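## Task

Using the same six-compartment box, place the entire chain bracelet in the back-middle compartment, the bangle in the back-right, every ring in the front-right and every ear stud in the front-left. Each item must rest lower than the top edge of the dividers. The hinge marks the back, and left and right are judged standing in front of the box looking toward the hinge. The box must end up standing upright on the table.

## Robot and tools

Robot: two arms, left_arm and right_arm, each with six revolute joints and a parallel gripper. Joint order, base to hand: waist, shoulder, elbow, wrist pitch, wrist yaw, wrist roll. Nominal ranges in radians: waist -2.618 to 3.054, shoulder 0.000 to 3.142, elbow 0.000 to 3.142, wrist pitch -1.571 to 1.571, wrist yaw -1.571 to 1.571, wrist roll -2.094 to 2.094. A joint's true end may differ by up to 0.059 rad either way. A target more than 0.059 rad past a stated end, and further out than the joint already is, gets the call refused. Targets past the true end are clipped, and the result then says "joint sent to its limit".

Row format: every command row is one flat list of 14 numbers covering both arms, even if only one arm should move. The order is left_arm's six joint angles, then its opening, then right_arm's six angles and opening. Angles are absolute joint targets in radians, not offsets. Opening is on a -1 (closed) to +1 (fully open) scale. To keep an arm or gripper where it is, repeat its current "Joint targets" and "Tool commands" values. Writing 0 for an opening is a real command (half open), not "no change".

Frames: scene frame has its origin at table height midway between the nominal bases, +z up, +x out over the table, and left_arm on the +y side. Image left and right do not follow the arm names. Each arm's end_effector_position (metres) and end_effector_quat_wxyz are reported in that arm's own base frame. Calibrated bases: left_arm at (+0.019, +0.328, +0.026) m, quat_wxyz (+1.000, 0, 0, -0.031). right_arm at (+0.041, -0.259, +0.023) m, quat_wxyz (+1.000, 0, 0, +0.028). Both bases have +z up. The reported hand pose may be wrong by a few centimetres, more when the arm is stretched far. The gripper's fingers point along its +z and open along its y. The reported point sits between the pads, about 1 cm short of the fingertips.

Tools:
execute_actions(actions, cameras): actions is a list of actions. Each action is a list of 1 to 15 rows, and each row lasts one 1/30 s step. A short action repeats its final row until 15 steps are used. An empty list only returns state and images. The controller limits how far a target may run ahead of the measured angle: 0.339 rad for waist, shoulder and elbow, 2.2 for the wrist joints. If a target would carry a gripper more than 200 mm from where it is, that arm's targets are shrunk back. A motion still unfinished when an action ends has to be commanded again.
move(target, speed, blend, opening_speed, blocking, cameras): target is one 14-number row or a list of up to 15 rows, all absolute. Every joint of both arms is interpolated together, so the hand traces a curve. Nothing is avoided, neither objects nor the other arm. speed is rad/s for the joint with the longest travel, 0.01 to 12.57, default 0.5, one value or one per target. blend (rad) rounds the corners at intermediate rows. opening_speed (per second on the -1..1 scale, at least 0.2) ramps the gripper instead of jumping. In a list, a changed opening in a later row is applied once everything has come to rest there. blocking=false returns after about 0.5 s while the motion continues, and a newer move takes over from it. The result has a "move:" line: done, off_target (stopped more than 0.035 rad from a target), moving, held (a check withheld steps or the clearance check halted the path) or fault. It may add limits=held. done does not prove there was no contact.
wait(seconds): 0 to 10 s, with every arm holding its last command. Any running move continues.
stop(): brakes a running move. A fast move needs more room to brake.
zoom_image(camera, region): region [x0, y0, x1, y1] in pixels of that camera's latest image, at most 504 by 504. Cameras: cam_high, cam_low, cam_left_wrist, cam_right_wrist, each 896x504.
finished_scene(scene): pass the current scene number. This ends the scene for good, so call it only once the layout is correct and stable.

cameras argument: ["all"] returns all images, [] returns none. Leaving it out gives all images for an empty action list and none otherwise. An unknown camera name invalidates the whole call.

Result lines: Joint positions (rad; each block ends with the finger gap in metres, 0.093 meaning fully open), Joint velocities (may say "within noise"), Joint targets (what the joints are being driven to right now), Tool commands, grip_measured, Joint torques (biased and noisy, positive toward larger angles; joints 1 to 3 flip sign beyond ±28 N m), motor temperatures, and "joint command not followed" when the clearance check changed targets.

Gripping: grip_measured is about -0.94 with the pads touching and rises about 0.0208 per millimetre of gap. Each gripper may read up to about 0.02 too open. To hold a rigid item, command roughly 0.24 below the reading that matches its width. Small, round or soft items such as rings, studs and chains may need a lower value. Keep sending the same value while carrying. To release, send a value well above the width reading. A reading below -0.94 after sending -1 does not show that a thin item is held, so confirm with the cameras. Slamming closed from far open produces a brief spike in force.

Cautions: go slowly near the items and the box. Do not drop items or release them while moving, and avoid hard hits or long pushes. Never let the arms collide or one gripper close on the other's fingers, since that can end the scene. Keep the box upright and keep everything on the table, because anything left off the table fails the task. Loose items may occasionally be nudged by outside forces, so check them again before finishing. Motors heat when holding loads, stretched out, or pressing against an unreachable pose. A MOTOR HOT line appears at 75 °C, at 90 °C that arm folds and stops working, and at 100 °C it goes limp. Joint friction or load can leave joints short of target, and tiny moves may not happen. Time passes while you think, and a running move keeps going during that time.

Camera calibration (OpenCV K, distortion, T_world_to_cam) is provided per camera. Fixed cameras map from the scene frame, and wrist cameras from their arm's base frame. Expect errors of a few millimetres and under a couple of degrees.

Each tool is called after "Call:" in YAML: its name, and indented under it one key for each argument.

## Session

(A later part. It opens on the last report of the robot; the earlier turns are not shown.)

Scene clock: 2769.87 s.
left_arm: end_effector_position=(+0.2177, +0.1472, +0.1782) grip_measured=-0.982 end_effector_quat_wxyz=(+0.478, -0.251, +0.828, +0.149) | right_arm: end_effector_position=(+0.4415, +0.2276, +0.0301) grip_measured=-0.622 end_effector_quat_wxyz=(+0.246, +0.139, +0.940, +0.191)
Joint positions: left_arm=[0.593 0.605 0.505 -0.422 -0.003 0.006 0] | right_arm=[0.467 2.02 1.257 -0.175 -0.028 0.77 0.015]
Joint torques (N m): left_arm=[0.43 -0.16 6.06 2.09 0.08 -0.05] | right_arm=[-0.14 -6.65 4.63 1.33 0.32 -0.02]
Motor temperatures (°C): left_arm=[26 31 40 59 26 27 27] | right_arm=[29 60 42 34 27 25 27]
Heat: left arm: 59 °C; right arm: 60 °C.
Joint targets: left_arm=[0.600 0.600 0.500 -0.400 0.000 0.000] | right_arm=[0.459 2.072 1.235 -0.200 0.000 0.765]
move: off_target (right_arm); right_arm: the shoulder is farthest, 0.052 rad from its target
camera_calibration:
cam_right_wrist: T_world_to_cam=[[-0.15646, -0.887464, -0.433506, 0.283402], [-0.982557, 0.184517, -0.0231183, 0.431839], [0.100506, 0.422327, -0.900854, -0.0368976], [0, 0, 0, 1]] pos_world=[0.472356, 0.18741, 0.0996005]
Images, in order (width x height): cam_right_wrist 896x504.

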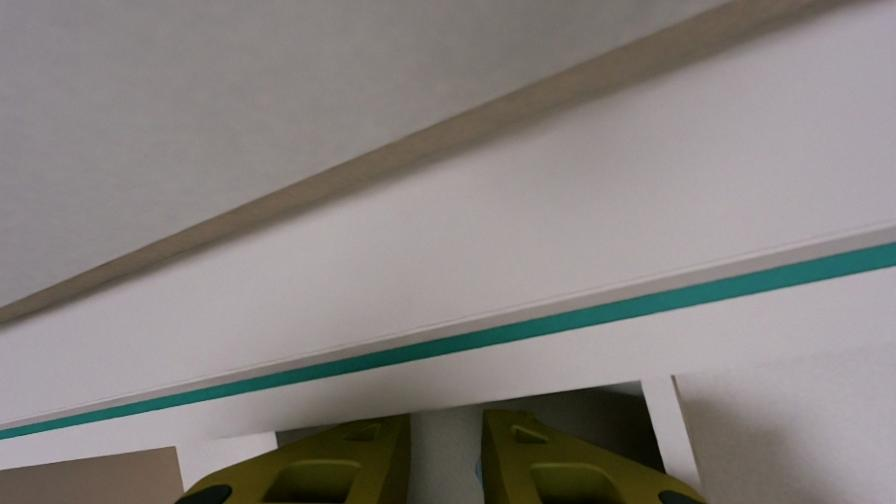

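Call:
move:
  target:
    - [0.6,0.6,0.5,-0.4,0,0,-1,0.463,1.95,1.25,-0.24,0,0.765,-0.62]
    - [0.6,0.6,0.5,-0.4,0,0,-1,0.463,1.96,1.25,-0.23,0,0.765,-1]
    - [0.6,0.6,0.5,-0.4,0,0,-1,0.461,2.085,1.237,-0.165,0,0.765,-1]
  speed: 0.2
  cameras: ["cam_right_wrist"]

Call:
move:
  target: [0.6,0.6,0.5,-0.4,0,0,-1,0.463,2.022,1.14,-0.125,0,0.765,-1]
  speed: 0.1
  cameras: ["cam_right_wrist"]

Scene clock: 2807.10 s.
left_arm: end_effector_position=(+0.2177, +0.1472, +0.1782) grip_measured=-0.982 end_effector_quat_wxyz=(+0.478, -0.251, +0.828, +0.149) | right_arm: end_effector_position=(+0.4430, +0.2269, +0.0244) grip_measured=-0.973 end_effector_quat_wxyz=(+0.249, +0.141, +0.940, +0.186)
Joint positions: left_arm=[0.593 0.605 0.505 -0.422 -0.003 0.006 0] | right_arm=[0.468 2.034 1.254 -0.158 -0.016 0.77 0]
Joint torques (N m): left_arm=[0.44 -0.16 6.08 2.09 0.08 -0.05] | right_arm=[-0.13 -6.9 5.08 1.53 0.2 -0.02]
Motor temperatures (°C): left_arm=[26 31 40 59 26 27 27] | right_arm=[29 60 41 34 27 25 27]
Heat: left arm: 59 °C; right arm: 60 °C.
Joint targets: left_arm=[0.600 0.600 0.500 -0.400 0.000 0.000] | right_arm=[0.461 2.085 1.237 -0.165 0.000 0.765]
move: off_target (right_arm); right_arm: the shoulder is farthest, 0.051 rad from its target
camera_calibration:
cam_right_wrist: T_world_to_cam=[[-0.16072, -0.890296, -0.426077, 0.282901], [-0.981291, 0.190496, -0.027895, 0.431417], [0.106001, 0.413623, -0.904257, -0.0422338], [0, 0, 0, 1]] pos_world=[0.47329, 0.187151, 0.0943817]
Images, in order (width x height): cam_right_wrist 896x504.

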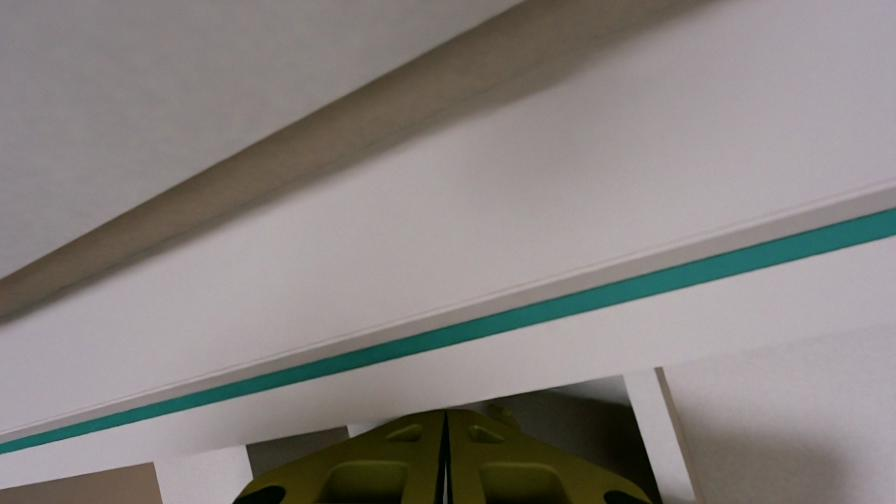

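Scene clock: 2808.40 s.
left_arm: end_effector_position=(+0.2177, +0.1472, +0.1782) grip_measured=-0.982 end_effector_quat_wxyz=(+0.478, -0.251, +0.828, +0.149) | right_arm: end_effector_position=(+0.4430, +0.2250, +0.0224) grip_measured=-0.973 end_effector_quat_wxyz=(+0.275, +0.141, +0.930, +0.199)
Joint positions: left_arm=[0.593 0.605 0.505 -0.422 -0.003 0.006 0] | right_arm=[0.468 2.017 1.176 -0.037 -0.006 0.772 0]
Joint torques (N m): left_arm=[0.43 -0.14 6.06 2.09 0.08 -0.05] | right_arm=[0.06 -10.97 3.15 0.74 0.11 -0.04]
Motor temperatures (°C): left_arm=[26 31 40 60 26 27 27] | right_arm=[29 60 41 34 27 25 27]
Heat: left arm: 60 °C; right arm: 60 °C.
Joint targets: left_arm=[0.600 0.600 0.500 -0.400 0.000 0.000] | right_arm=[0.463 2.022 1.140 -0.125 0.000 0.765]
move: off_target (right_arm); right_arm: the wrist pitch is farthest, 0.088 rad from its target
camera_calibration:
cam_right_wrist: T_world_to_cam=[[-0.142138, -0.879935, -0.453333, 0.270402], [-0.976812, 0.198772, -0.0795542, 0.429085], [0.160113, 0.431513, -0.887784, -0.0716516], [0, 0, 0, 1]] pos_world=[0.469042, 0.183565, 0.0931066]
Images, in order (width x height): cam_right_wrist 896x504.

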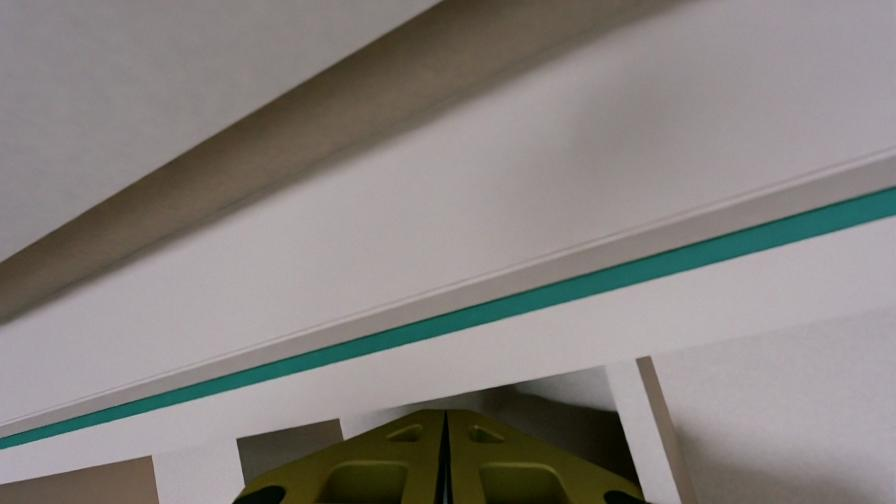

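Call:
move:
  target:
    - [0.6,0.6,0.5,-0.4,0,0,-1,0.463,1.92,1.2,-0.26,0,0.765,-1]
    - [0.6,0.6,0.5,-0.4,0,0,-1,0.46,1.85,1.4,-0.7,0,0.765,-1]
  speed: 0.3
  cameras: ["cam_right_wrist","cam_high"]

Scene clock: 2822.23 s.
left_arm: end_effector_position=(+0.2177, +0.1472, +0.1782) grip_measured=-0.982 end_effector_quat_wxyz=(+0.478, -0.251, +0.828, +0.149) | right_arm: end_effector_position=(+0.3875, +0.1975, +0.0750) grip_measured=-0.973 end_effector_quat_wxyz=(+0.152, +0.148, +0.970, +0.116)
Joint positions: left_arm=[0.593 0.605 0.505 -0.422 -0.003 0.006 0] | right_arm=[0.467 1.88 1.379 -0.685 -0.013 0.772 0]
Joint torques (N m): left_arm=[0.43 -0.16 6.06 2.09 0.08 -0.05] | right_arm=[-0.09 -13.38 9.02 0.98 0.17 -0.03]
Motor temperatures (°C): left_arm=[26 31 40 60 26 27 27] | right_arm=[29 61 41 33 26 25 27]
Heat: left arm: 60 °C; right arm: 61 °C.
Joint targets: left_arm=[0.600 0.600 0.500 -0.400 0.000 0.000] | right_arm=[0.460 1.850 1.400 -0.700 0.000 0.765]
move: done
camera_calibration:
cam_right_wrist: T_world_to_cam=[[-0.242824, -0.929562, -0.277402, 0.297805], [-0.965125, 0.20266, 0.165719, 0.360838], [-0.0978282, 0.307968, -0.946354, 0.124514], [0, 0, 0, 1]] pos_world=[0.432749, 0.165354, 0.140649]
Images, in order (width x height): cam_high 896x504, cam_right_wrist 896x504.

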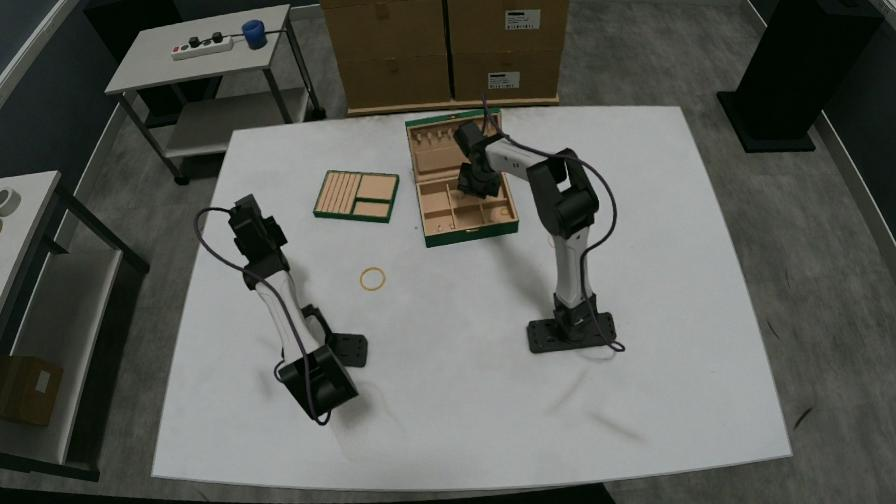

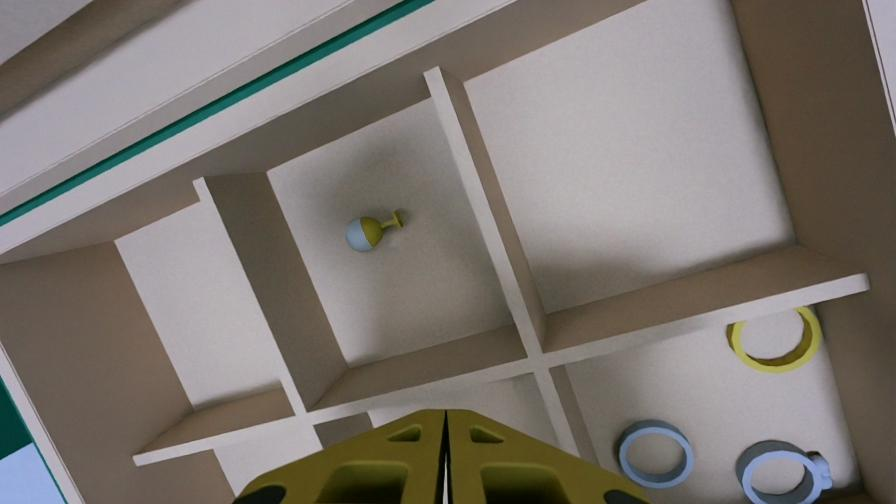

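Call:
move:
  target:
    - [0.6,0.6,0.5,-0.4,0,0,-1,0.47,1.75,1.5,-1.0,0,0.0,-0.66]
    - [0.6,0.6,0.5,-0.4,0,0,-1,0.482,1.85,1.75,-1.15,0,-1.3,-0.66]
    - [0.6,0.6,0.5,-0.4,0,0,-1,0.482,2.14,1.70,-0.815,0,-1.3,-0.66]
  speed: 0.6
  cameras: ["cam_right_wrist"]

Scene clock: 2853.20 s.
left_arm: end_effector_position=(+0.2177, +0.1472, +0.1782) grip_measured=-0.982 end_effector_quat_wxyz=(+0.478, -0.251, +0.828, +0.149) | right_arm: end_effector_position=(+0.4281, +0.2210, +0.0582) grip_measured=-0.662 end_effector_quat_wxyz=(-0.141, +0.762, -0.629, +0.059)
Joint positions: left_arm=[0.593 0.605 0.505 -0.422 -0.003 0.006 0] | right_arm=[0.476 2.133 1.703 -0.834 -0.003 -1.286 0.013]
Joint torques (N m): left_arm=[0.44 -0.16 6.06 2.09 0.08 -0.05] | right_arm=[1.05 -12.12 6.61 1.14 -0.01 -0.08]
Motor temperatures (°C): left_arm=[26 31 40 60 26 27 27] | right_arm=[29 70 42 33 26 25 27]
Heat: left arm: 60 °C; right arm: 70 °C.
Joint targets: left_arm=[0.600 0.600 0.500 -0.400 0.000 0.000] | right_arm=[0.482 2.140 1.700 -0.815 0.000 -1.300]
move: done
camera_calibration:
cam_right_wrist: T_world_to_cam=[[0.943525, 0.177102, 0.279993, -0.460047], [0.0755109, -0.937842, 0.338748, 0.194521], [0.322582, -0.298475, -0.89825, 0.0566211], [0, 0, 0, 1]] pos_world=[0.401113, 0.280805, 0.113776]
Images, in order (width x height): cam_right_wrist 896x504.

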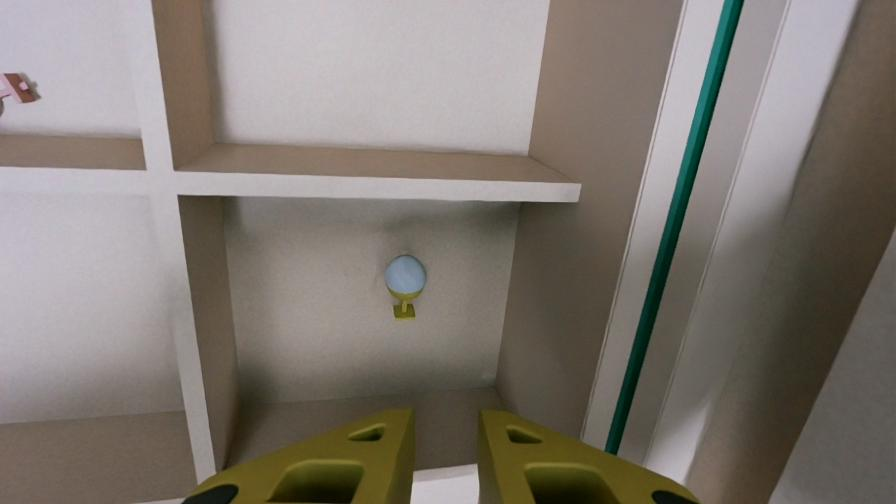

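Call:
move:
  target:
    - [0.6,0.6,0.5,-0.4,0,0,-1,0.509,2.15,1.70,-0.80,0,-1.3,-0.66]
    - [0.6,0.6,0.5,-0.4,0,0,-1,0.509,2.182,1.645,-0.70,0,-1.3,-0.66]
  speed: 0.2
  cameras: ["cam_right_wrist"]

Scene clock: 2866.47 s.
left_arm: end_effector_position=(+0.2177, +0.1472, +0.1782) grip_measured=-0.982 end_effector_quat_wxyz=(+0.478, -0.251, +0.828, +0.149) | right_arm: end_effector_position=(+0.4294, +0.2396, +0.0363) grip_measured=-0.662 end_effector_quat_wxyz=(-0.157, +0.771, -0.614, +0.064)
Joint positions: left_arm=[0.593 0.605 0.505 -0.422 -0.003 0.006 0] | right_arm=[0.509 2.165 1.653 -0.719 0 -1.286 0.013]
Joint torques (N m): left_arm=[0.43 -0.16 6.08 2.09 0.08 -0.05] | right_arm=[0.51 -11.32 6.08 1.22 -0.03 -0.07]
Motor temperatures (°C): left_arm=[26 31 40 60 26 27 27] | right_arm=[29 71 42 33 26 25 27]
Heat: left arm: 60 °C; right arm: 71 °C.
Joint targets: left_arm=[0.600 0.600 0.500 -0.400 0.000 0.000] | right_arm=[0.509 2.182 1.645 -0.700 0.000 -1.300]
move: done
camera_calibration:
cam_right_wrist: T_world_to_cam=[[0.92821, 0.203734, 0.311316, -0.459346], [0.0961258, -0.939658, 0.328333, 0.211223], [0.359424, -0.274837, -0.891784, 0.0203829], [0, 0, 0, 1]] pos_world=[0.39874, 0.297664, 0.0918277]
Images, in order (width x height): cam_right_wrist 896x504.

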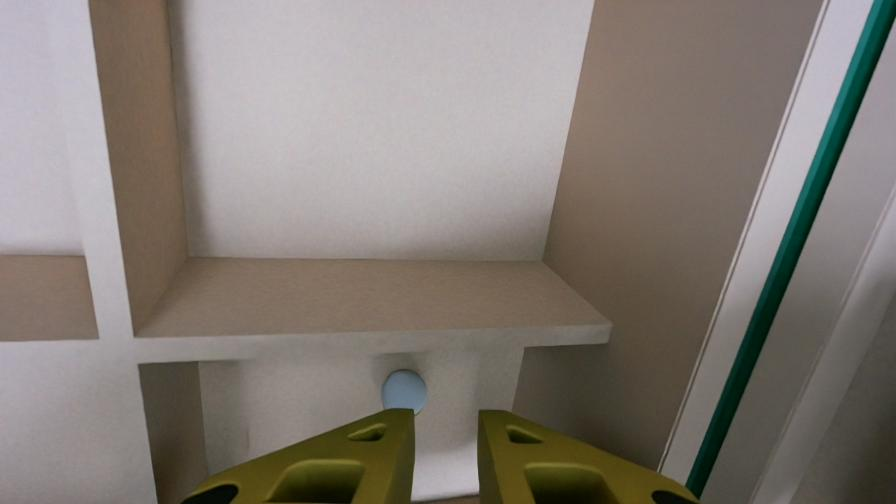

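Call:
move:
  target:
    - [0.6,0.6,0.5,-0.4,0,0,-1,0.488,2.15,1.66,-0.74,0,-1.3,-0.66]
    - [0.6,0.6,0.5,-0.4,0,0,-1,0.494,2.2,1.600,-0.656,0,-1.3,-0.66]
  speed: 0.15
  cameras: ["cam_right_wrist"]

Scene clock: 2886.67 s.
left_arm: end_effector_position=(+0.2177, +0.1472, +0.1782) grip_measured=-0.982 end_effector_quat_wxyz=(+0.478, -0.251, +0.828, +0.149) | right_arm: end_effector_position=(+0.4281, +0.2304, +0.0165) grip_measured=-0.662 end_effector_quat_wxyz=(-0.147, +0.767, -0.621, +0.061)
Joint positions: left_arm=[0.593 0.605 0.505 -0.422 -0.003 0.006 0] | right_arm=[0.494 2.183 1.608 -0.676 0 -1.287 0.013]
Joint torques (N m): left_arm=[0.43 -0.16 6.06 2.09 0.08 -0.05] | right_arm=[0.5 -11.34 5.98 1.18 -0.03 -0.07]
Motor temperatures (°C): left_arm=[26 31 40 60 26 27 27] | right_arm=[29 69 42 33 26 25 27]
Heat: left arm: 60 °C; right arm: 69 °C.
Joint targets: left_arm=[0.600 0.600 0.500 -0.400 0.000 0.000] | right_arm=[0.494 2.200 1.600 -0.656 0.000 -1.300]
move: done
camera_calibration:
cam_right_wrist: T_world_to_cam=[[0.936604, 0.192812, 0.29257, -0.450876], [0.0880417, -0.937695, 0.336121, 0.212077], [0.339149, -0.289054, -0.895224, 0.0127005], [0, 0, 0, 1]] pos_world=[0.399313, 0.289469, 0.071999]
Images, in order (width x height): cam_right_wrist 896x504.

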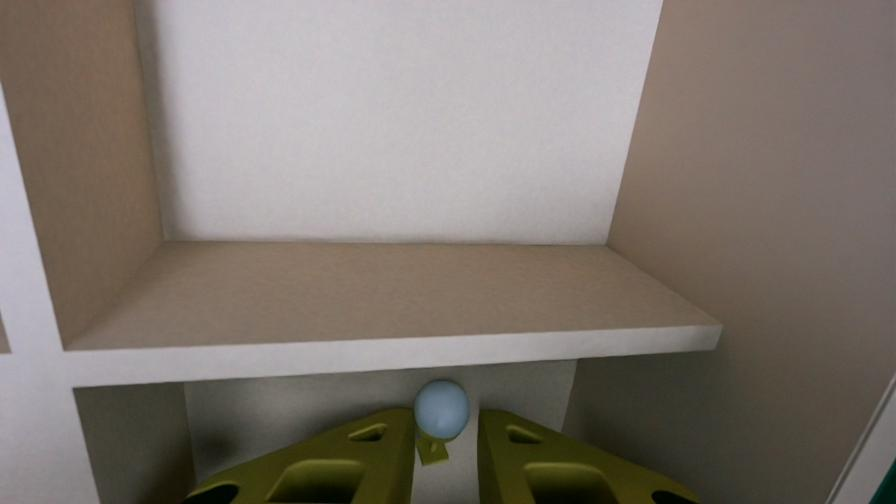

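Call:
move:
  target: [0.6,0.6,0.5,-0.4,0,0,-1,0.498,2.2,1.600,-0.656,0,-1.3,-1]
  opening_speed: 0.5

Call:
move:
  target:
    - [0.6,0.6,0.5,-0.4,0,0,-1,0.498,2.13,1.72,-0.846,0,-1.3,-1]
    - [0.6,0.6,0.5,-0.4,0,0,-1,0.498,1.95,1.75,-1.15,0,-1.3,-1]
  speed: 0.3
  cameras: ["cam_right_wrist"]

Scene clock: 2894.47 s.
left_arm: end_effector_position=(+0.2177, +0.1472, +0.1782) grip_measured=-0.982 end_effector_quat_wxyz=(+0.478, -0.251, +0.828, +0.149) | right_arm: end_effector_position=(+0.4285, +0.2306, +0.0167) grip_measured=-0.890 end_effector_quat_wxyz=(-0.148, +0.767, -0.621, +0.062)
Joint positions: left_arm=[0.593 0.605 0.505 -0.422 -0.003 0.006 0] | right_arm=[0.494 2.183 1.608 -0.674 0 -1.287 0.002]
Joint torques (N m): left_arm=[0.44 -0.16 6.08 2.09 0.08 -0.05] | right_arm=[0.87 -11.34 5.97 1.17 -0.03 -0.07]
Motor temperatures (°C): left_arm=[26 31 40 60 26 27 27] | right_arm=[29 70 42 33 26 25 27]
Heat: left arm: 60 °C; right arm: 70 °C.
Joint targets: left_arm=[0.600 0.600 0.500 -0.400 0.000 0.000] | right_arm=[0.498 2.200 1.600 -0.656 0.000 -1.300]
move: done
camera_calibration:
cam_left_wrist: T_world_to_cam=[[0.563868, -0.825858, 0.00345807, -0.001794], [-0.655169, -0.449869, -0.606936, 0.359078], [0.502798, 0.339966, -0.794743, 0.0629852], [0, 0, 0, 1]] pos_world=[0.2046, 0.138644, 0.268001]
cam_right_wrist: T_world_to_cam=[[0.936107, 0.192605, 0.294289, -0.451082], [0.0875352, -0.937984, 0.335445, 0.212449], [0.340647, -0.288252, -0.894914, 0.0118645], [0, 0, 0, 1]] pos_world=[0.399623, 0.289574, 0.0721016]

Scene clock: 2896.83 s.
left_arm: end_effector_position=(+0.2177, +0.1472, +0.1782) grip_measured=-0.982 end_effector_quat_wxyz=(+0.478, -0.251, +0.828, +0.149) | right_arm: end_effector_position=(+0.3726, +0.2005, +0.1159) grip_measured=-0.908 end_effector_quat_wxyz=(-0.089, +0.774, -0.626, +0.037)
Joint positions: left_arm=[0.593 0.605 0.505 -0.422 -0.003 0.006 0] | right_arm=[0.494 1.978 1.73 -1.13 0 -1.287 0.002]
Joint torques (N m): left_arm=[0.44 -0.16 6.06 2.09 0.08 -0.05] | right_arm=[0.85 -14 8.69 0.5 -0.03 -0.08]
Motor temperatures (°C): left_arm=[26 31 40 60 26 27 27] | right_arm=[29 71 42 33 26 25 27]
Heat: left arm: 60 °C; right arm: 71 °C.
Joint targets: left_arm=[0.600 0.600 0.500 -0.400 0.000 0.000] | right_arm=[0.498 1.950 1.750 -1.150 0.000 -1.300]
move: done
camera_calibration:
cam_right_wrist: T_world_to_cam=[[0.962848, 0.207017, 0.1734, -0.42112], [0.128492, -0.915985, 0.380081, 0.131035], [0.237515, -0.343679, -0.908554, 0.162077], [0, 0, 0, 1]] pos_world=[0.350141, 0.262908, 0.170474]
Images, in order (width x height): cam_right_wrist 896x504.

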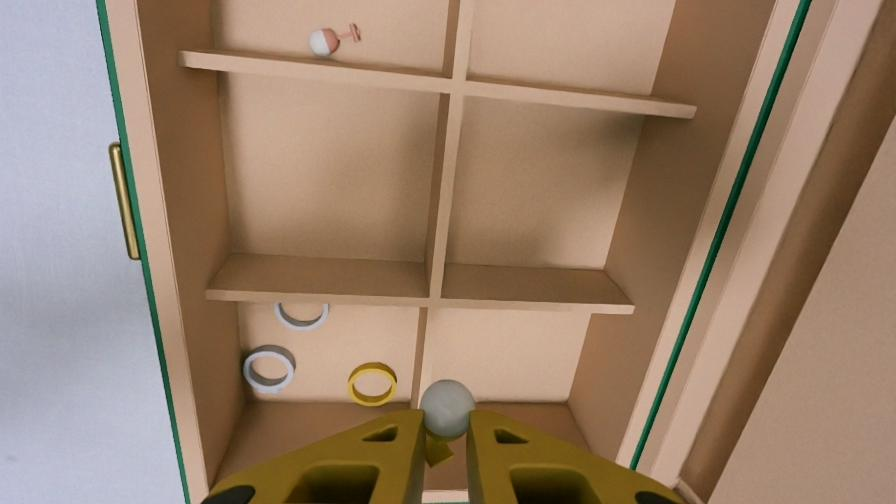

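Call:
move:
  target: [0.6,0.6,0.5,-0.4,0,0,-1,0.726,1.965,1.61,-0.89,0,-1.3,-1]
  speed: 0.3
  cameras: ["cam_right_wrist"]

Scene clock: 2912.10 s.
left_arm: end_effector_position=(+0.2177, +0.1472, +0.1782) grip_measured=-0.982 end_effector_quat_wxyz=(+0.478, -0.251, +0.828, +0.149) | right_arm: end_effector_position=(+0.3344, +0.2973, +0.0946) grip_measured=-0.908 end_effector_quat_wxyz=(-0.145, +0.835, -0.528, +0.042)
Joint positions: left_arm=[0.593 0.605 0.505 -0.422 -0.003 0.006 0] | right_arm=[0.727 1.978 1.62 -0.909 0.001 -1.287 0.002]
Joint torques (N m): left_arm=[0.43 -0.16 6.06 2.09 0.08 -0.05] | right_arm=[0.38 -12.74 6.09 1.13 -0.04 -0.08]
Motor temperatures (°C): left_arm=[26 31 40 60 26 27 27] | right_arm=[29 70 44 32 26 25 28]
Heat: left arm: 60 °C; right arm: 70 °C.
Joint targets: left_arm=[0.600 0.600 0.500 -0.400 0.000 0.000] | right_arm=[0.726 1.965 1.610 -0.890 0.000 -1.300]
move: done
camera_calibration:
cam_right_wrist: T_world_to_cam=[[0.870099, 0.407405, 0.277397, -0.43912], [0.306349, -0.887918, 0.343151, 0.168387], [0.386107, -0.213595, -0.897384, 0.0957794], [0, 0, 0, 1]] pos_world=[0.293511, 0.348872, 0.149979]
Images, in order (width x height): cam_right_wrist 896x504.

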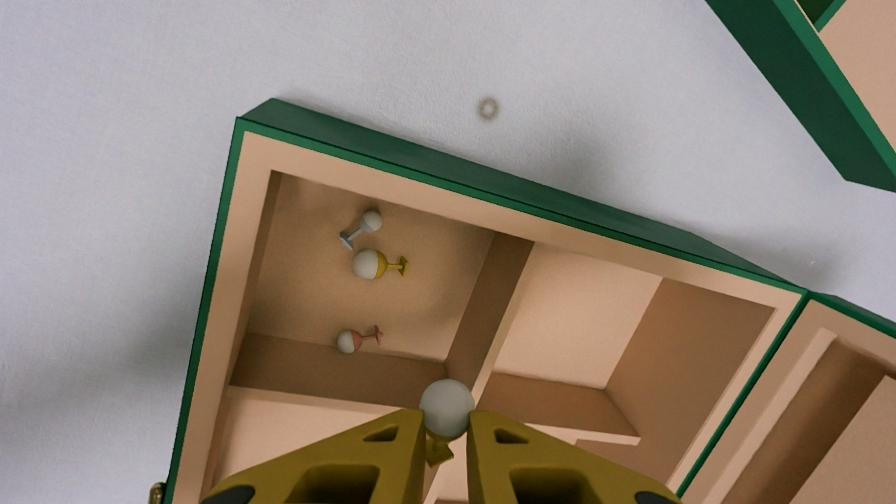

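Call:
move:
  target:
    - [0.6,0.6,0.5,-0.4,0,0,-1,0.683,1.99,1.57,-0.82,0,-1.3,-1]
    - [0.6,0.6,0.5,-0.4,0,0,-1,0.683,2.082,1.442,-0.612,0,-1.3,-1]
  speed: 0.25
  cameras: ["cam_right_wrist"]

Scene clock: 2932.47 s.
left_arm: end_effector_position=(+0.2177, +0.1472, +0.1782) grip_measured=-0.982 end_effector_quat_wxyz=(+0.478, -0.251, +0.828, +0.149) | right_arm: end_effector_position=(+0.3532, +0.2880, +0.0254) grip_measured=-0.908 end_effector_quat_wxyz=(-0.152, +0.823, -0.545, +0.048)
Joint positions: left_arm=[0.593 0.605 0.505 -0.422 -0.003 0.006 0] | right_arm=[0.684 2.061 1.452 -0.642 0.001 -1.287 0.002]
Joint torques (N m): left_arm=[0.43 -0.16 6.08 2.09 0.08 -0.05] | right_arm=[0.36 -9.87 5.7 1.29 -0.04 -0.07]
Motor temperatures (°C): left_arm=[26 31 40 60 26 27 27] | right_arm=[29 69 42 33 26 25 28]
Heat: left arm: 60 °C; right arm: 69 °C.
Joint targets: left_arm=[0.600 0.600 0.500 -0.400 0.000 0.000] | right_arm=[0.683 2.082 1.442 -0.612 0.000 -1.300]
move: done
camera_calibration:
cam_right_wrist: T_world_to_cam=[[0.883013, 0.366816, 0.292805, -0.425737], [0.263692, -0.903808, 0.337042, 0.19787], [0.388272, -0.220402, -0.8948, 0.0255183], [0, 0, 0, 1]] pos_world=[0.313846, 0.340628, 0.0808013]
Images, in order (width x height): cam_right_wrist 896x504.

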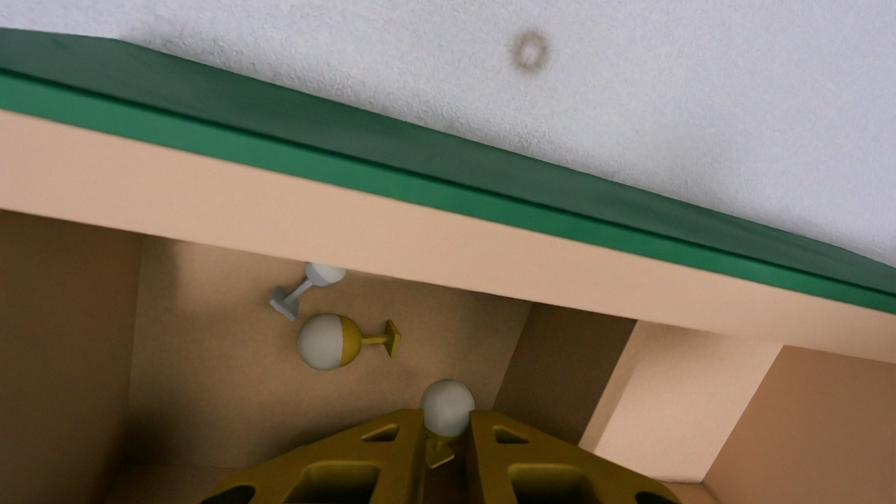

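Call:
move:
  target:
    - [0.6,0.6,0.5,-0.4,0,0,-1,0.683,2.105,1.435,-0.585,0,-1.3,-1]
    - [0.6,0.6,0.5,-0.4,0,0,-1,0.683,2.105,1.435,-0.585,0,-1.3,-0.76]
    - [0.6,0.6,0.5,-0.4,0,0,-1,0.683,1.98,1.57,-0.845,0,-1.3,-0.76]
    - [0.6,0.6,0.5,-0.4,0,0,-1,0.55,1.85,1.75,-1.1,0,-0.3,-0.76]
  speed: [0.1,0.1,0.2,0.5]
  opening_speed: 0.3
  cameras: ["cam_right_wrist"]

Call:
move:
  target: [0.6,0.6,0.5,-0.4,0,0,-1,0.2,1.7,1.65,-1.4,0,0.2,-0.6]
  speed: 0.5
  cameras: ["cam_right_wrist"]

Scene clock: 2947.07 s.
left_arm: end_effector_position=(+0.2177, +0.1472, +0.1782) grip_measured=-0.982 end_effector_quat_wxyz=(+0.478, -0.251, +0.828, +0.149) | right_arm: end_effector_position=(+0.3666, +0.2279, +0.1583) grip_measured=-0.759 end_effector_quat_wxyz=(+0.166, -0.415, +0.894, +0.021)
Joint positions: left_arm=[0.593 0.605 0.505 -0.422 -0.003 0.006 0] | right_arm=[0.555 1.88 1.728 -1.082 -0.002 -0.312 0.009]
Joint torques (N m): left_arm=[0.43 -0.16 6.08 2.09 0.08 -0.05] | right_arm=[0.03 -13.52 9.17 0.87 0.03 0.17]
Motor temperatures (°C): left_arm=[26 31 40 60 26 27 27] | right_arm=[29 69 42 33 26 25 28]
Heat: left arm: 60 °C; right arm: 69 °C.
Joint targets: left_arm=[0.600 0.600 0.500 -0.400 0.000 0.000] | right_arm=[0.550 1.850 1.750 -1.100 0.000 -0.300]
move: done; target 2's new numbers were sent with right_arm's wrist pitch 0.053 rad from that target
camera_calibration:
cam_right_wrist: T_world_to_cam=[[0.755669, -0.648499, 0.0917245, -0.144484], [-0.654789, -0.744895, 0.127997, 0.42886], [-0.0146809, -0.156784, -0.987524, 0.273916], [0, 0, 0, 1]] pos_world=[0.394016, 0.268704, 0.228859]
Images, in order (width x height): cam_right_wrist 896x504.

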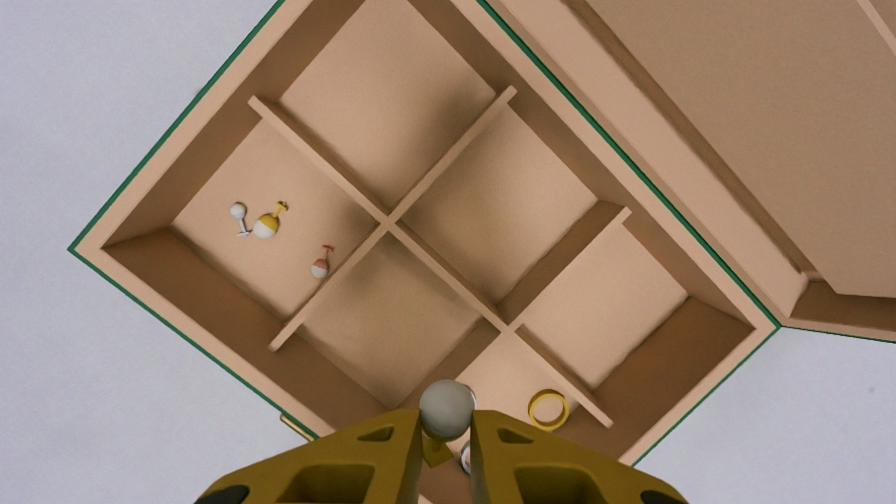

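Scene clock: 2948.83 s.
left_arm: end_effector_position=(+0.2177, +0.1472, +0.1782) grip_measured=-0.982 end_effector_quat_wxyz=(+0.478, -0.251, +0.828, +0.149) | right_arm: end_effector_position=(+0.3321, +0.0675, +0.1776) grip_measured=-0.602 end_effector_quat_wxyz=(+0.061, -0.007, +0.998, +0.012)
Joint positions: left_arm=[0.593 0.605 0.505 -0.422 -0.003 0.006 0] | right_arm=[0.2 1.725 1.66 -1.381 -0.001 0.187 0.016]
Joint torques (N m): left_arm=[0.43 -0.17 6.08 2.09 0.08 -0.05] | right_arm=[0.47 -11.02 5.76 0.43 0.04 0.2]
Motor temperatures (°C): left_arm=[26 31 40 60 26 27 27] | right_arm=[29 69 42 33 26 25 28]
Heat: left arm: 60 °C; right arm: 69 °C.
Joint targets: left_arm=[0.600 0.600 0.500 -0.400 0.000 0.000] | right_arm=[0.200 1.700 1.650 -1.400 0.000 0.200]
move: done
camera_calibration:
cam_right_wrist: T_world_to_cam=[[0.0225481, -0.999197, -0.0331163, 0.0651273], [-0.946219, -0.0320225, 0.321937, 0.298553], [-0.322739, 0.0240762, -0.946182, 0.350123], [0, 0, 0, 1]] pos_world=[0.394026, 0.0662058, 0.237321]
Images, in order (width x height): cam_right_wrist 896x504.

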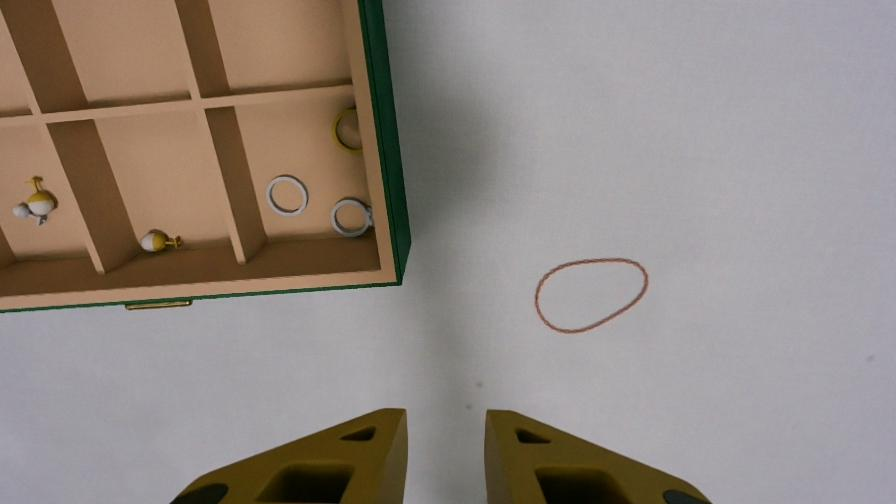

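Call:
move:
  target: [0.6,0.6,0.5,-0.4,0,0,-1,0.624,1.65,1.7,-1.5,0,0.7,-0.64]
  speed: 0.5
  cameras: ["cam_right_wrist"]

Scene clock: 2960.67 s.
left_arm: end_effector_position=(+0.2177, +0.1472, +0.1782) grip_measured=-0.982 end_effector_quat_wxyz=(+0.478, -0.251, +0.828, +0.149) | right_arm: end_effector_position=(+0.2556, +0.1838, +0.1960) grip_measured=-0.638 end_effector_quat_wxyz=(+0.037, +0.031, +0.998, +0.029)
Joint positions: left_arm=[0.593 0.605 0.505 -0.422 -0.003 0.006 0] | right_arm=[0.623 1.674 1.679 -1.481 0 0.686 0.015]
Joint torques (N m): left_arm=[0.44 -0.16 6.06 2.09 0.08 -0.05] | right_arm=[0.54 -10.26 8.47 0.32 0.07 0.19]
Motor temperatures (°C): left_arm=[26 31 40 60 26 27 27] | right_arm=[29 68 42 32 26 25 28]
Heat: left arm: 60 °C; right arm: 68 °C.
Joint targets: left_arm=[0.600 0.600 0.500 -0.400 0.000 0.000] | right_arm=[0.624 1.650 1.700 -1.500 0.000 0.700]
move: done
camera_calibration:
cam_right_wrist: T_world_to_cam=[[-0.0529549, -0.996158, -0.069748, 0.209645], [-0.930107, 0.0237812, 0.366519, 0.200886], [-0.363452, 0.084282, -0.927793, 0.335658], [0, 0, 0, 1]] pos_world=[0.319943, 0.175772, 0.252415]
Images, in order (width x height): cam_right_wrist 896x504.

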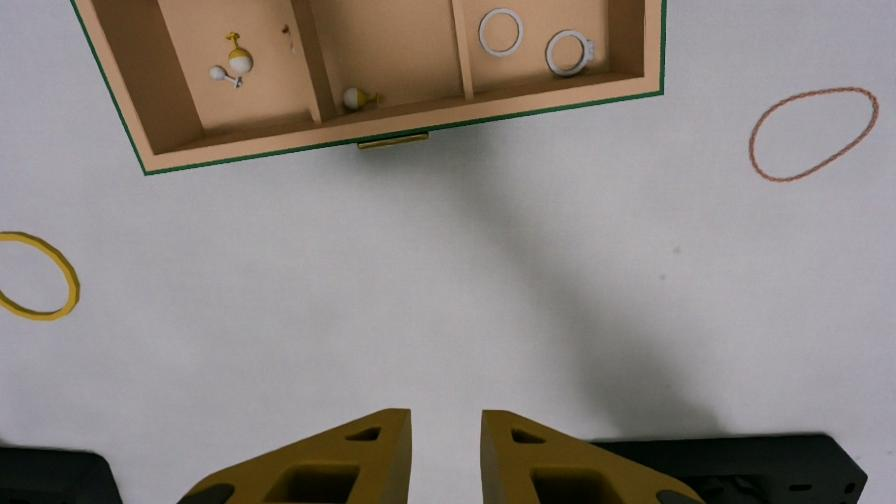

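Call:
zoom_image:
  camera: "cam_right_wrist"
  region: [260, 40, 480, 160]

Scaled by 2.291 from the camera's 896x504 image, which has a finer 1280x720 frame.

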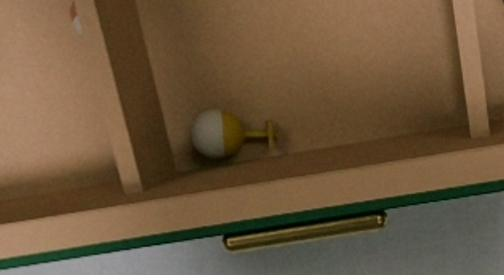

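Call:
move:
  target: [0.6,0.6,0.5,-0.4,0,0,-1,0.650,1.97,1.505,-1.03,0,0.7,-0.95]
  speed: 0.4
  cameras: ["cam_right_wrist"]

Scene clock: 2975.27 s.
left_arm: end_effector_position=(+0.2177, +0.1472, +0.1782) grip_measured=-0.982 end_effector_quat_wxyz=(+0.478, -0.251, +0.828, +0.149) | right_arm: end_effector_position=(+0.3070, +0.2305, +0.0636) grip_measured=-0.945 end_effector_quat_wxyz=(+0.027, +0.022, +0.999, +0.022)
Joint positions: left_arm=[0.593 0.605 0.505 -0.422 -0.003 0.006 0] | right_arm=[0.644 1.96 1.511 -1.051 0 0.687 0]
Joint torques (N m): left_arm=[0.44 -0.16 6.08 2.09 0.08 -0.05] | right_arm=[1.01 -9.78 5.93 0.7 0.07 0.18]
Motor temperatures (°C): left_arm=[26 31 40 60 26 27 27] | right_arm=[29 66 44 31 26 25 28]
Heat: left arm: 60 °C; right arm: 66 °C.
Joint targets: left_arm=[0.600 0.600 0.500 -0.400 0.000 0.000] | right_arm=[0.650 1.970 1.505 -1.030 0.000 0.700]
move: done
camera_calibration:
cam_right_wrist: T_world_to_cam=[[-0.0347733, -0.997906, -0.0545317, 0.243509], [-0.923022, 0.0111478, 0.384585, 0.295628], [-0.383172, 0.0637072, -0.921477, 0.23795], [0, 0, 0, 1]] pos_world=[0.372515, 0.224544, 0.118851]
Images, in order (width x height): cam_right_wrist 896x504.

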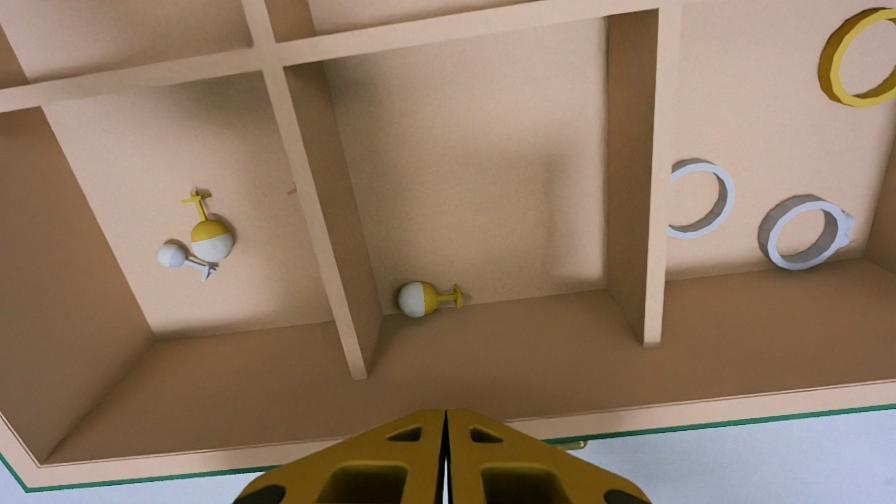

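Call:
move:
  target:
    - [0.6,0.6,0.5,-0.4,0,0,-1,0.658,1.99,1.495,-1.00,0,0.7,-1]
    - [0.6,0.6,0.5,-0.4,0,0,-1,0.658,2.062,1.427,-0.867,0,0.7,-1]
  speed: 0.12
  cameras: ["cam_right_wrist"]

Scene clock: 2994.10 s.
left_arm: end_effector_position=(+0.2177, +0.1472, +0.1782) grip_measured=-0.982 end_effector_quat_wxyz=(+0.478, -0.251, +0.828, +0.149) | right_arm: end_effector_position=(+0.3216, +0.2428, +0.0272) grip_measured=-0.973 end_effector_quat_wxyz=(+0.050, +0.018, +0.998, +0.032)
Joint positions: left_arm=[0.593 0.605 0.505 -0.422 -0.003 0.006 0] | right_arm=[0.652 2.026 1.452 -0.879 0.013 0.687 0]
Joint torques (N m): left_arm=[0.43 -0.16 6.06 2.09 0.08 -0.05] | right_arm=[1.03 -7.84 3.99 0.7 -0.05 0.18]
Motor temperatures (°C): left_arm=[26 31 40 60 26 27 27] | right_arm=[29 65 43 31 26 25 28]
Heat: left arm: 60 °C; right arm: 65 °C.
Joint targets: left_arm=[0.600 0.600 0.500 -0.400 0.000 0.000] | right_arm=[0.658 2.062 1.427 -0.867 0.000 0.700]
move: off_target (right_arm); right_arm: the shoulder is farthest, 0.036 rad from its target
camera_calibration:
cam_right_wrist: T_world_to_cam=[[-0.024967, -0.996902, -0.0745828, 0.251384], [-0.939805, -0.00202753, 0.341706, 0.332756], [-0.340798, 0.0786247, -0.936843, 0.192479], [0, 0, 0, 1]] pos_world=[0.384599, 0.236147, 0.0853664]
Images, in order (width x height): cam_right_wrist 896x504.

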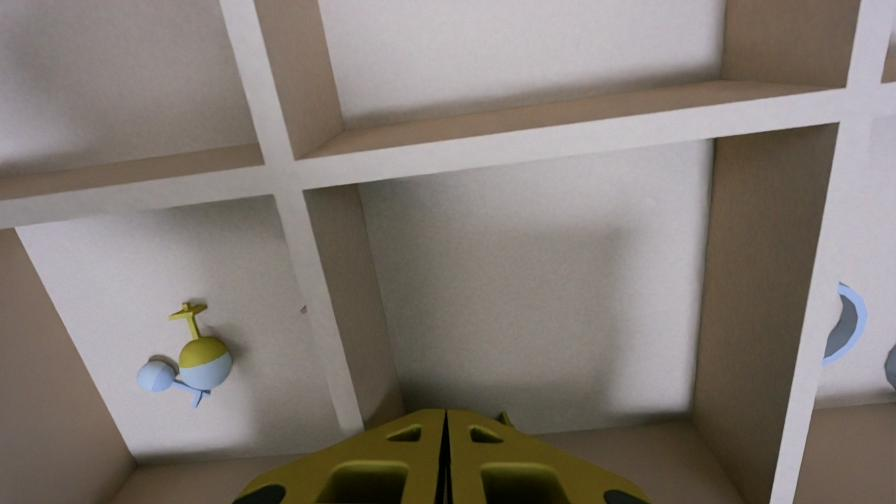

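Call:
move:
  target:
    - [0.6,0.6,0.5,-0.4,0,0,-1,0.652,1.96,1.51,-1.05,0,0.7,-1]
    - [0.6,0.6,0.5,-0.4,0,0,-1,0.662,2.27,1.90,-1.385,0,0.7,-1]
  speed: 0.3
  cameras: ["cam_right_wrist"]

Scene clock: 3010.07 s.
left_arm: end_effector_position=(+0.2177, +0.1472, +0.1782) grip_measured=-0.982 end_effector_quat_wxyz=(+0.478, -0.251, +0.828, +0.149) | right_arm: end_effector_position=(+0.3142, +0.2402, +0.0466) grip_measured=-0.973 end_effector_quat_wxyz=(-0.064, +0.015, +0.996, -0.055)
Joint positions: left_arm=[0.593 0.605 0.505 -0.422 -0.003 0.006 0] | right_arm=[0.656 2.251 1.879 -1.367 0.007 0.687 0]
Joint torques (N m): left_arm=[0.43 -0.16 6.08 2.09 0.08 -0.05] | right_arm=[1.03 -11.08 8.02 -0.26 -0.01 0.19]
Motor temperatures (°C): left_arm=[26 31 40 60 26 27 27] | right_arm=[29 65 42 31 26 25 28]
Heat: left arm: 60 °C; right arm: 65 °C.
Joint targets: left_arm=[0.600 0.600 0.500 -0.400 0.000 0.000] | right_arm=[0.662 2.270 1.900 -1.385 0.000 0.700]
move: done
camera_calibration:
cam_right_wrist: T_world_to_cam=[[-0.0182808, -0.994725, 0.100935, 0.239253], [-0.837264, 0.0704088, 0.542246, 0.260208], [-0.546493, -0.0745964, -0.834135, 0.305009], [0, 0, 0, 1]] pos_world=[0.388922, 0.242422, 0.0891731]
Images, in order (width x height): cam_right_wrist 896x504.

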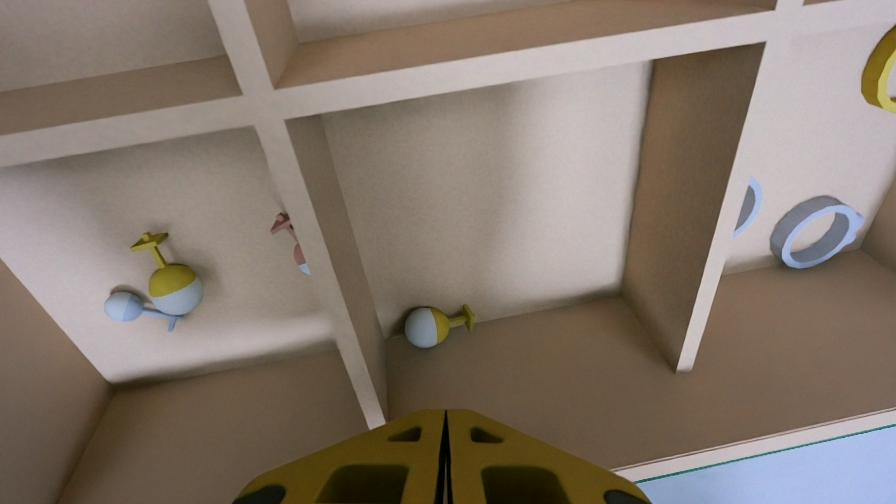

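Call:
move:
  target: [0.6,0.6,0.5,-0.4,0,0,-1,0.650,2.315,1.85,-1.295,0,0.7,-1]
  speed: 0.12
  cameras: ["cam_right_wrist"]

Call:
move:
  target: [0.6,0.6,0.5,-0.4,0,0,-1,0.606,2.41,2.012,-1.365,0,0.662,-1]
  speed: 0.1

Call:
move:
  target: [0.6,0.6,0.5,-0.4,0,0,-1,0.606,2.25,1.88,-1.4,0,0.7,-1]
  speed: 0.3
  cameras: ["cam_right_wrist"]

Scene clock: 3029.30 s.
left_arm: end_effector_position=(+0.2177, +0.1472, +0.1782) grip_measured=-0.982 end_effector_quat_wxyz=(+0.478, -0.251, +0.828, +0.149) | right_arm: end_effector_position=(+0.3152, +0.2401, +0.0263) grip_measured=-0.973 end_effector_quat_wxyz=(-0.072, +0.016, +0.995, -0.062)
Joint positions: left_arm=[0.593 0.605 0.505 -0.422 -0.003 0.006 0] | right_arm=[0.654 2.291 1.861 -1.33 0.008 0.687 0]
Joint torques (N m): left_arm=[0.43 -0.16 6.08 2.09 0.08 -0.04] | right_arm=[0.12 -10.78 4.92 0.27 -0.01 0.19]
Motor temperatures (°C): left_arm=[26 31 40 60 26 27 27] | right_arm=[29 67 43 31 26 25 28]
Heat: left arm: 60 °C; right arm: 67 °C.
Joint targets: left_arm=[0.600 0.600 0.500 -0.400 0.000 0.000] | right_arm=[0.650 2.315 1.850 -1.295 0.000 0.700]
move: done
camera_calibration:
cam_right_wrist: T_world_to_cam=[[-0.0179713, -0.993295, 0.114205, 0.240432], [-0.828164, 0.0787864, 0.554921, 0.26682], [-0.560198, -0.0846079, -0.824026, 0.294963], [0, 0, 0, 1]] pos_world=[0.390529, 0.242754, 0.0675352]
Images, in order (width x height): cam_right_wrist 896x504.

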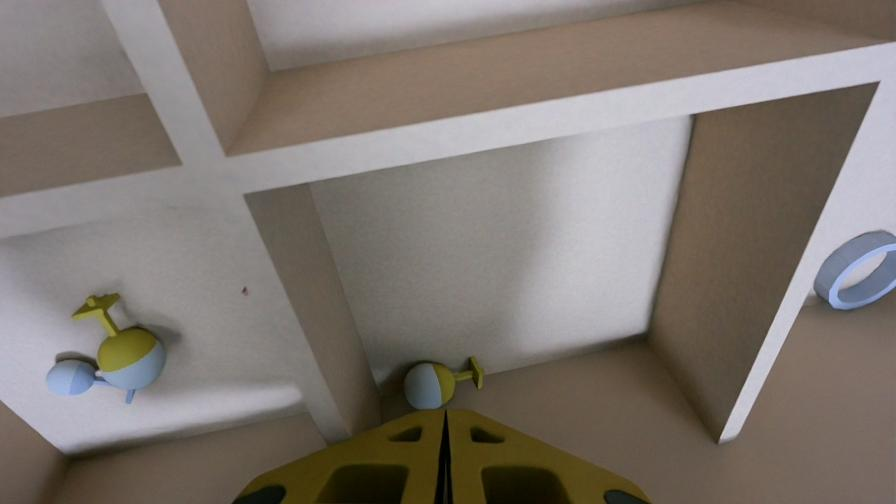

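Scene clock: 3031.23 s.
left_arm: end_effector_position=(+0.2177, +0.1472, +0.1782) grip_measured=-0.982 end_effector_quat_wxyz=(+0.478, -0.251, +0.828, +0.149) | right_arm: end_effector_position=(+0.3385, +0.2342, +0.0213) grip_measured=-0.973 end_effector_quat_wxyz=(-0.079, +0.032, +0.994, -0.064)
Joint positions: left_arm=[0.593 0.605 0.505 -0.422 -0.003 0.006 0] | right_arm=[0.608 2.38 1.993 -1.387 0.008 0.673 0]
Joint torques (N m): left_arm=[0.44 -0.16 6.08 2.09 0.08 -0.05] | right_arm=[0.27 -10.88 7.68 0.07 -0.01 -0.08]
Motor temperatures (°C): left_arm=[26 31 40 60 26 27 27] | right_arm=[29 67 43 31 26 25 28]
Heat: left arm: 60 °C; right arm: 67 °C.
Joint targets: left_arm=[0.600 0.600 0.500 -0.400 0.000 0.000] | right_arm=[0.606 2.410 2.012 -1.365 0.000 0.662]
move: done
camera_calibration:
cam_left_wrist: T_world_to_cam=[[0.563868, -0.825858, 0.00345807, -0.001794], [-0.655169, -0.449869, -0.606936, 0.359078], [0.502798, 0.339966, -0.794743, 0.0629852], [0, 0, 0, 1]] pos_world=[0.2046, 0.138644, 0.268001]
cam_right_wrist: T_world_to_cam=[[-0.0481154, -0.991517, 0.120742, 0.24524], [-0.817834, 0.108506, 0.565131, 0.278667], [-0.573439, -0.0715554, -0.816118, 0.304707], [0, 0, 0, 1]] pos_world=[0.414434, 0.234726, 0.0615831]

Scene clock: 3032.30 s.
left_arm: end_effector_position=(+0.2177, +0.1472, +0.1782) grip_measured=-0.982 end_effector_quat_wxyz=(+0.478, -0.251, +0.828, +0.149) | right_arm: end_effector_position=(+0.3216, +0.2223, +0.0388) grip_measured=-0.973 end_effector_quat_wxyz=(-0.081, +0.038, +0.994, -0.066)
Joint positions: left_arm=[0.593 0.605 0.505 -0.422 -0.003 0.006 0] | right_arm=[0.608 2.28 1.889 -1.389 0.007 0.686 0]
Joint torques (N m): left_arm=[0.44 -0.16 6.06 2.09 0.08 -0.05] | right_arm=[0.29 -15.82 5.12 -0.25 -0.01 0.22]
Motor temperatures (°C): left_arm=[26 31 40 60 26 27 27] | right_arm=[29 67 43 31 26 25 28]
Heat: left arm: 60 °C; right arm: 67 °C.
Joint targets: left_arm=[0.600 0.600 0.500 -0.400 0.000 0.000] | right_arm=[0.606 2.250 1.880 -1.400 0.000 0.700]
move: done
camera_calibration:
cam_right_wrist: T_world_to_cam=[[-0.0607629, -0.990178, 0.125916, 0.234106], [-0.814424, 0.122115, 0.567276, 0.252087], [-0.57708, -0.0680797, -0.813845, 0.308754], [0, 0, 0, 1]] pos_world=[0.397707, 0.222043, 0.0787977]
Images, in order (width x height): cam_right_wrist 896x504.

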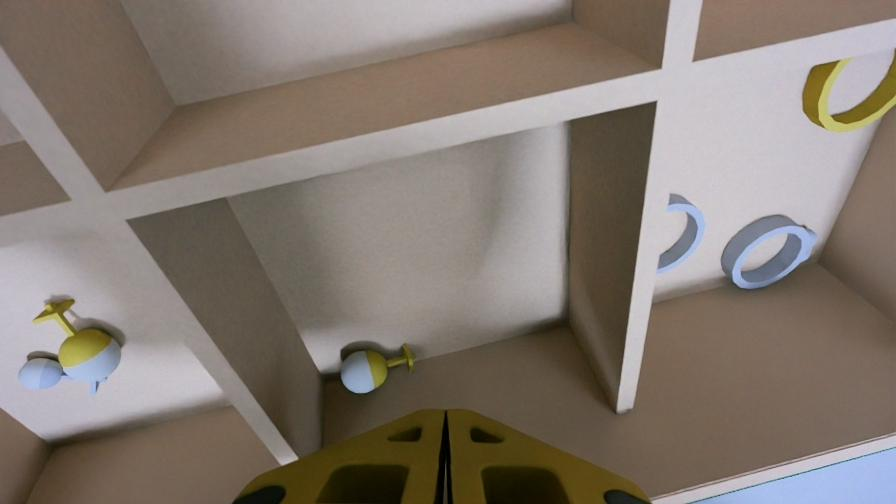

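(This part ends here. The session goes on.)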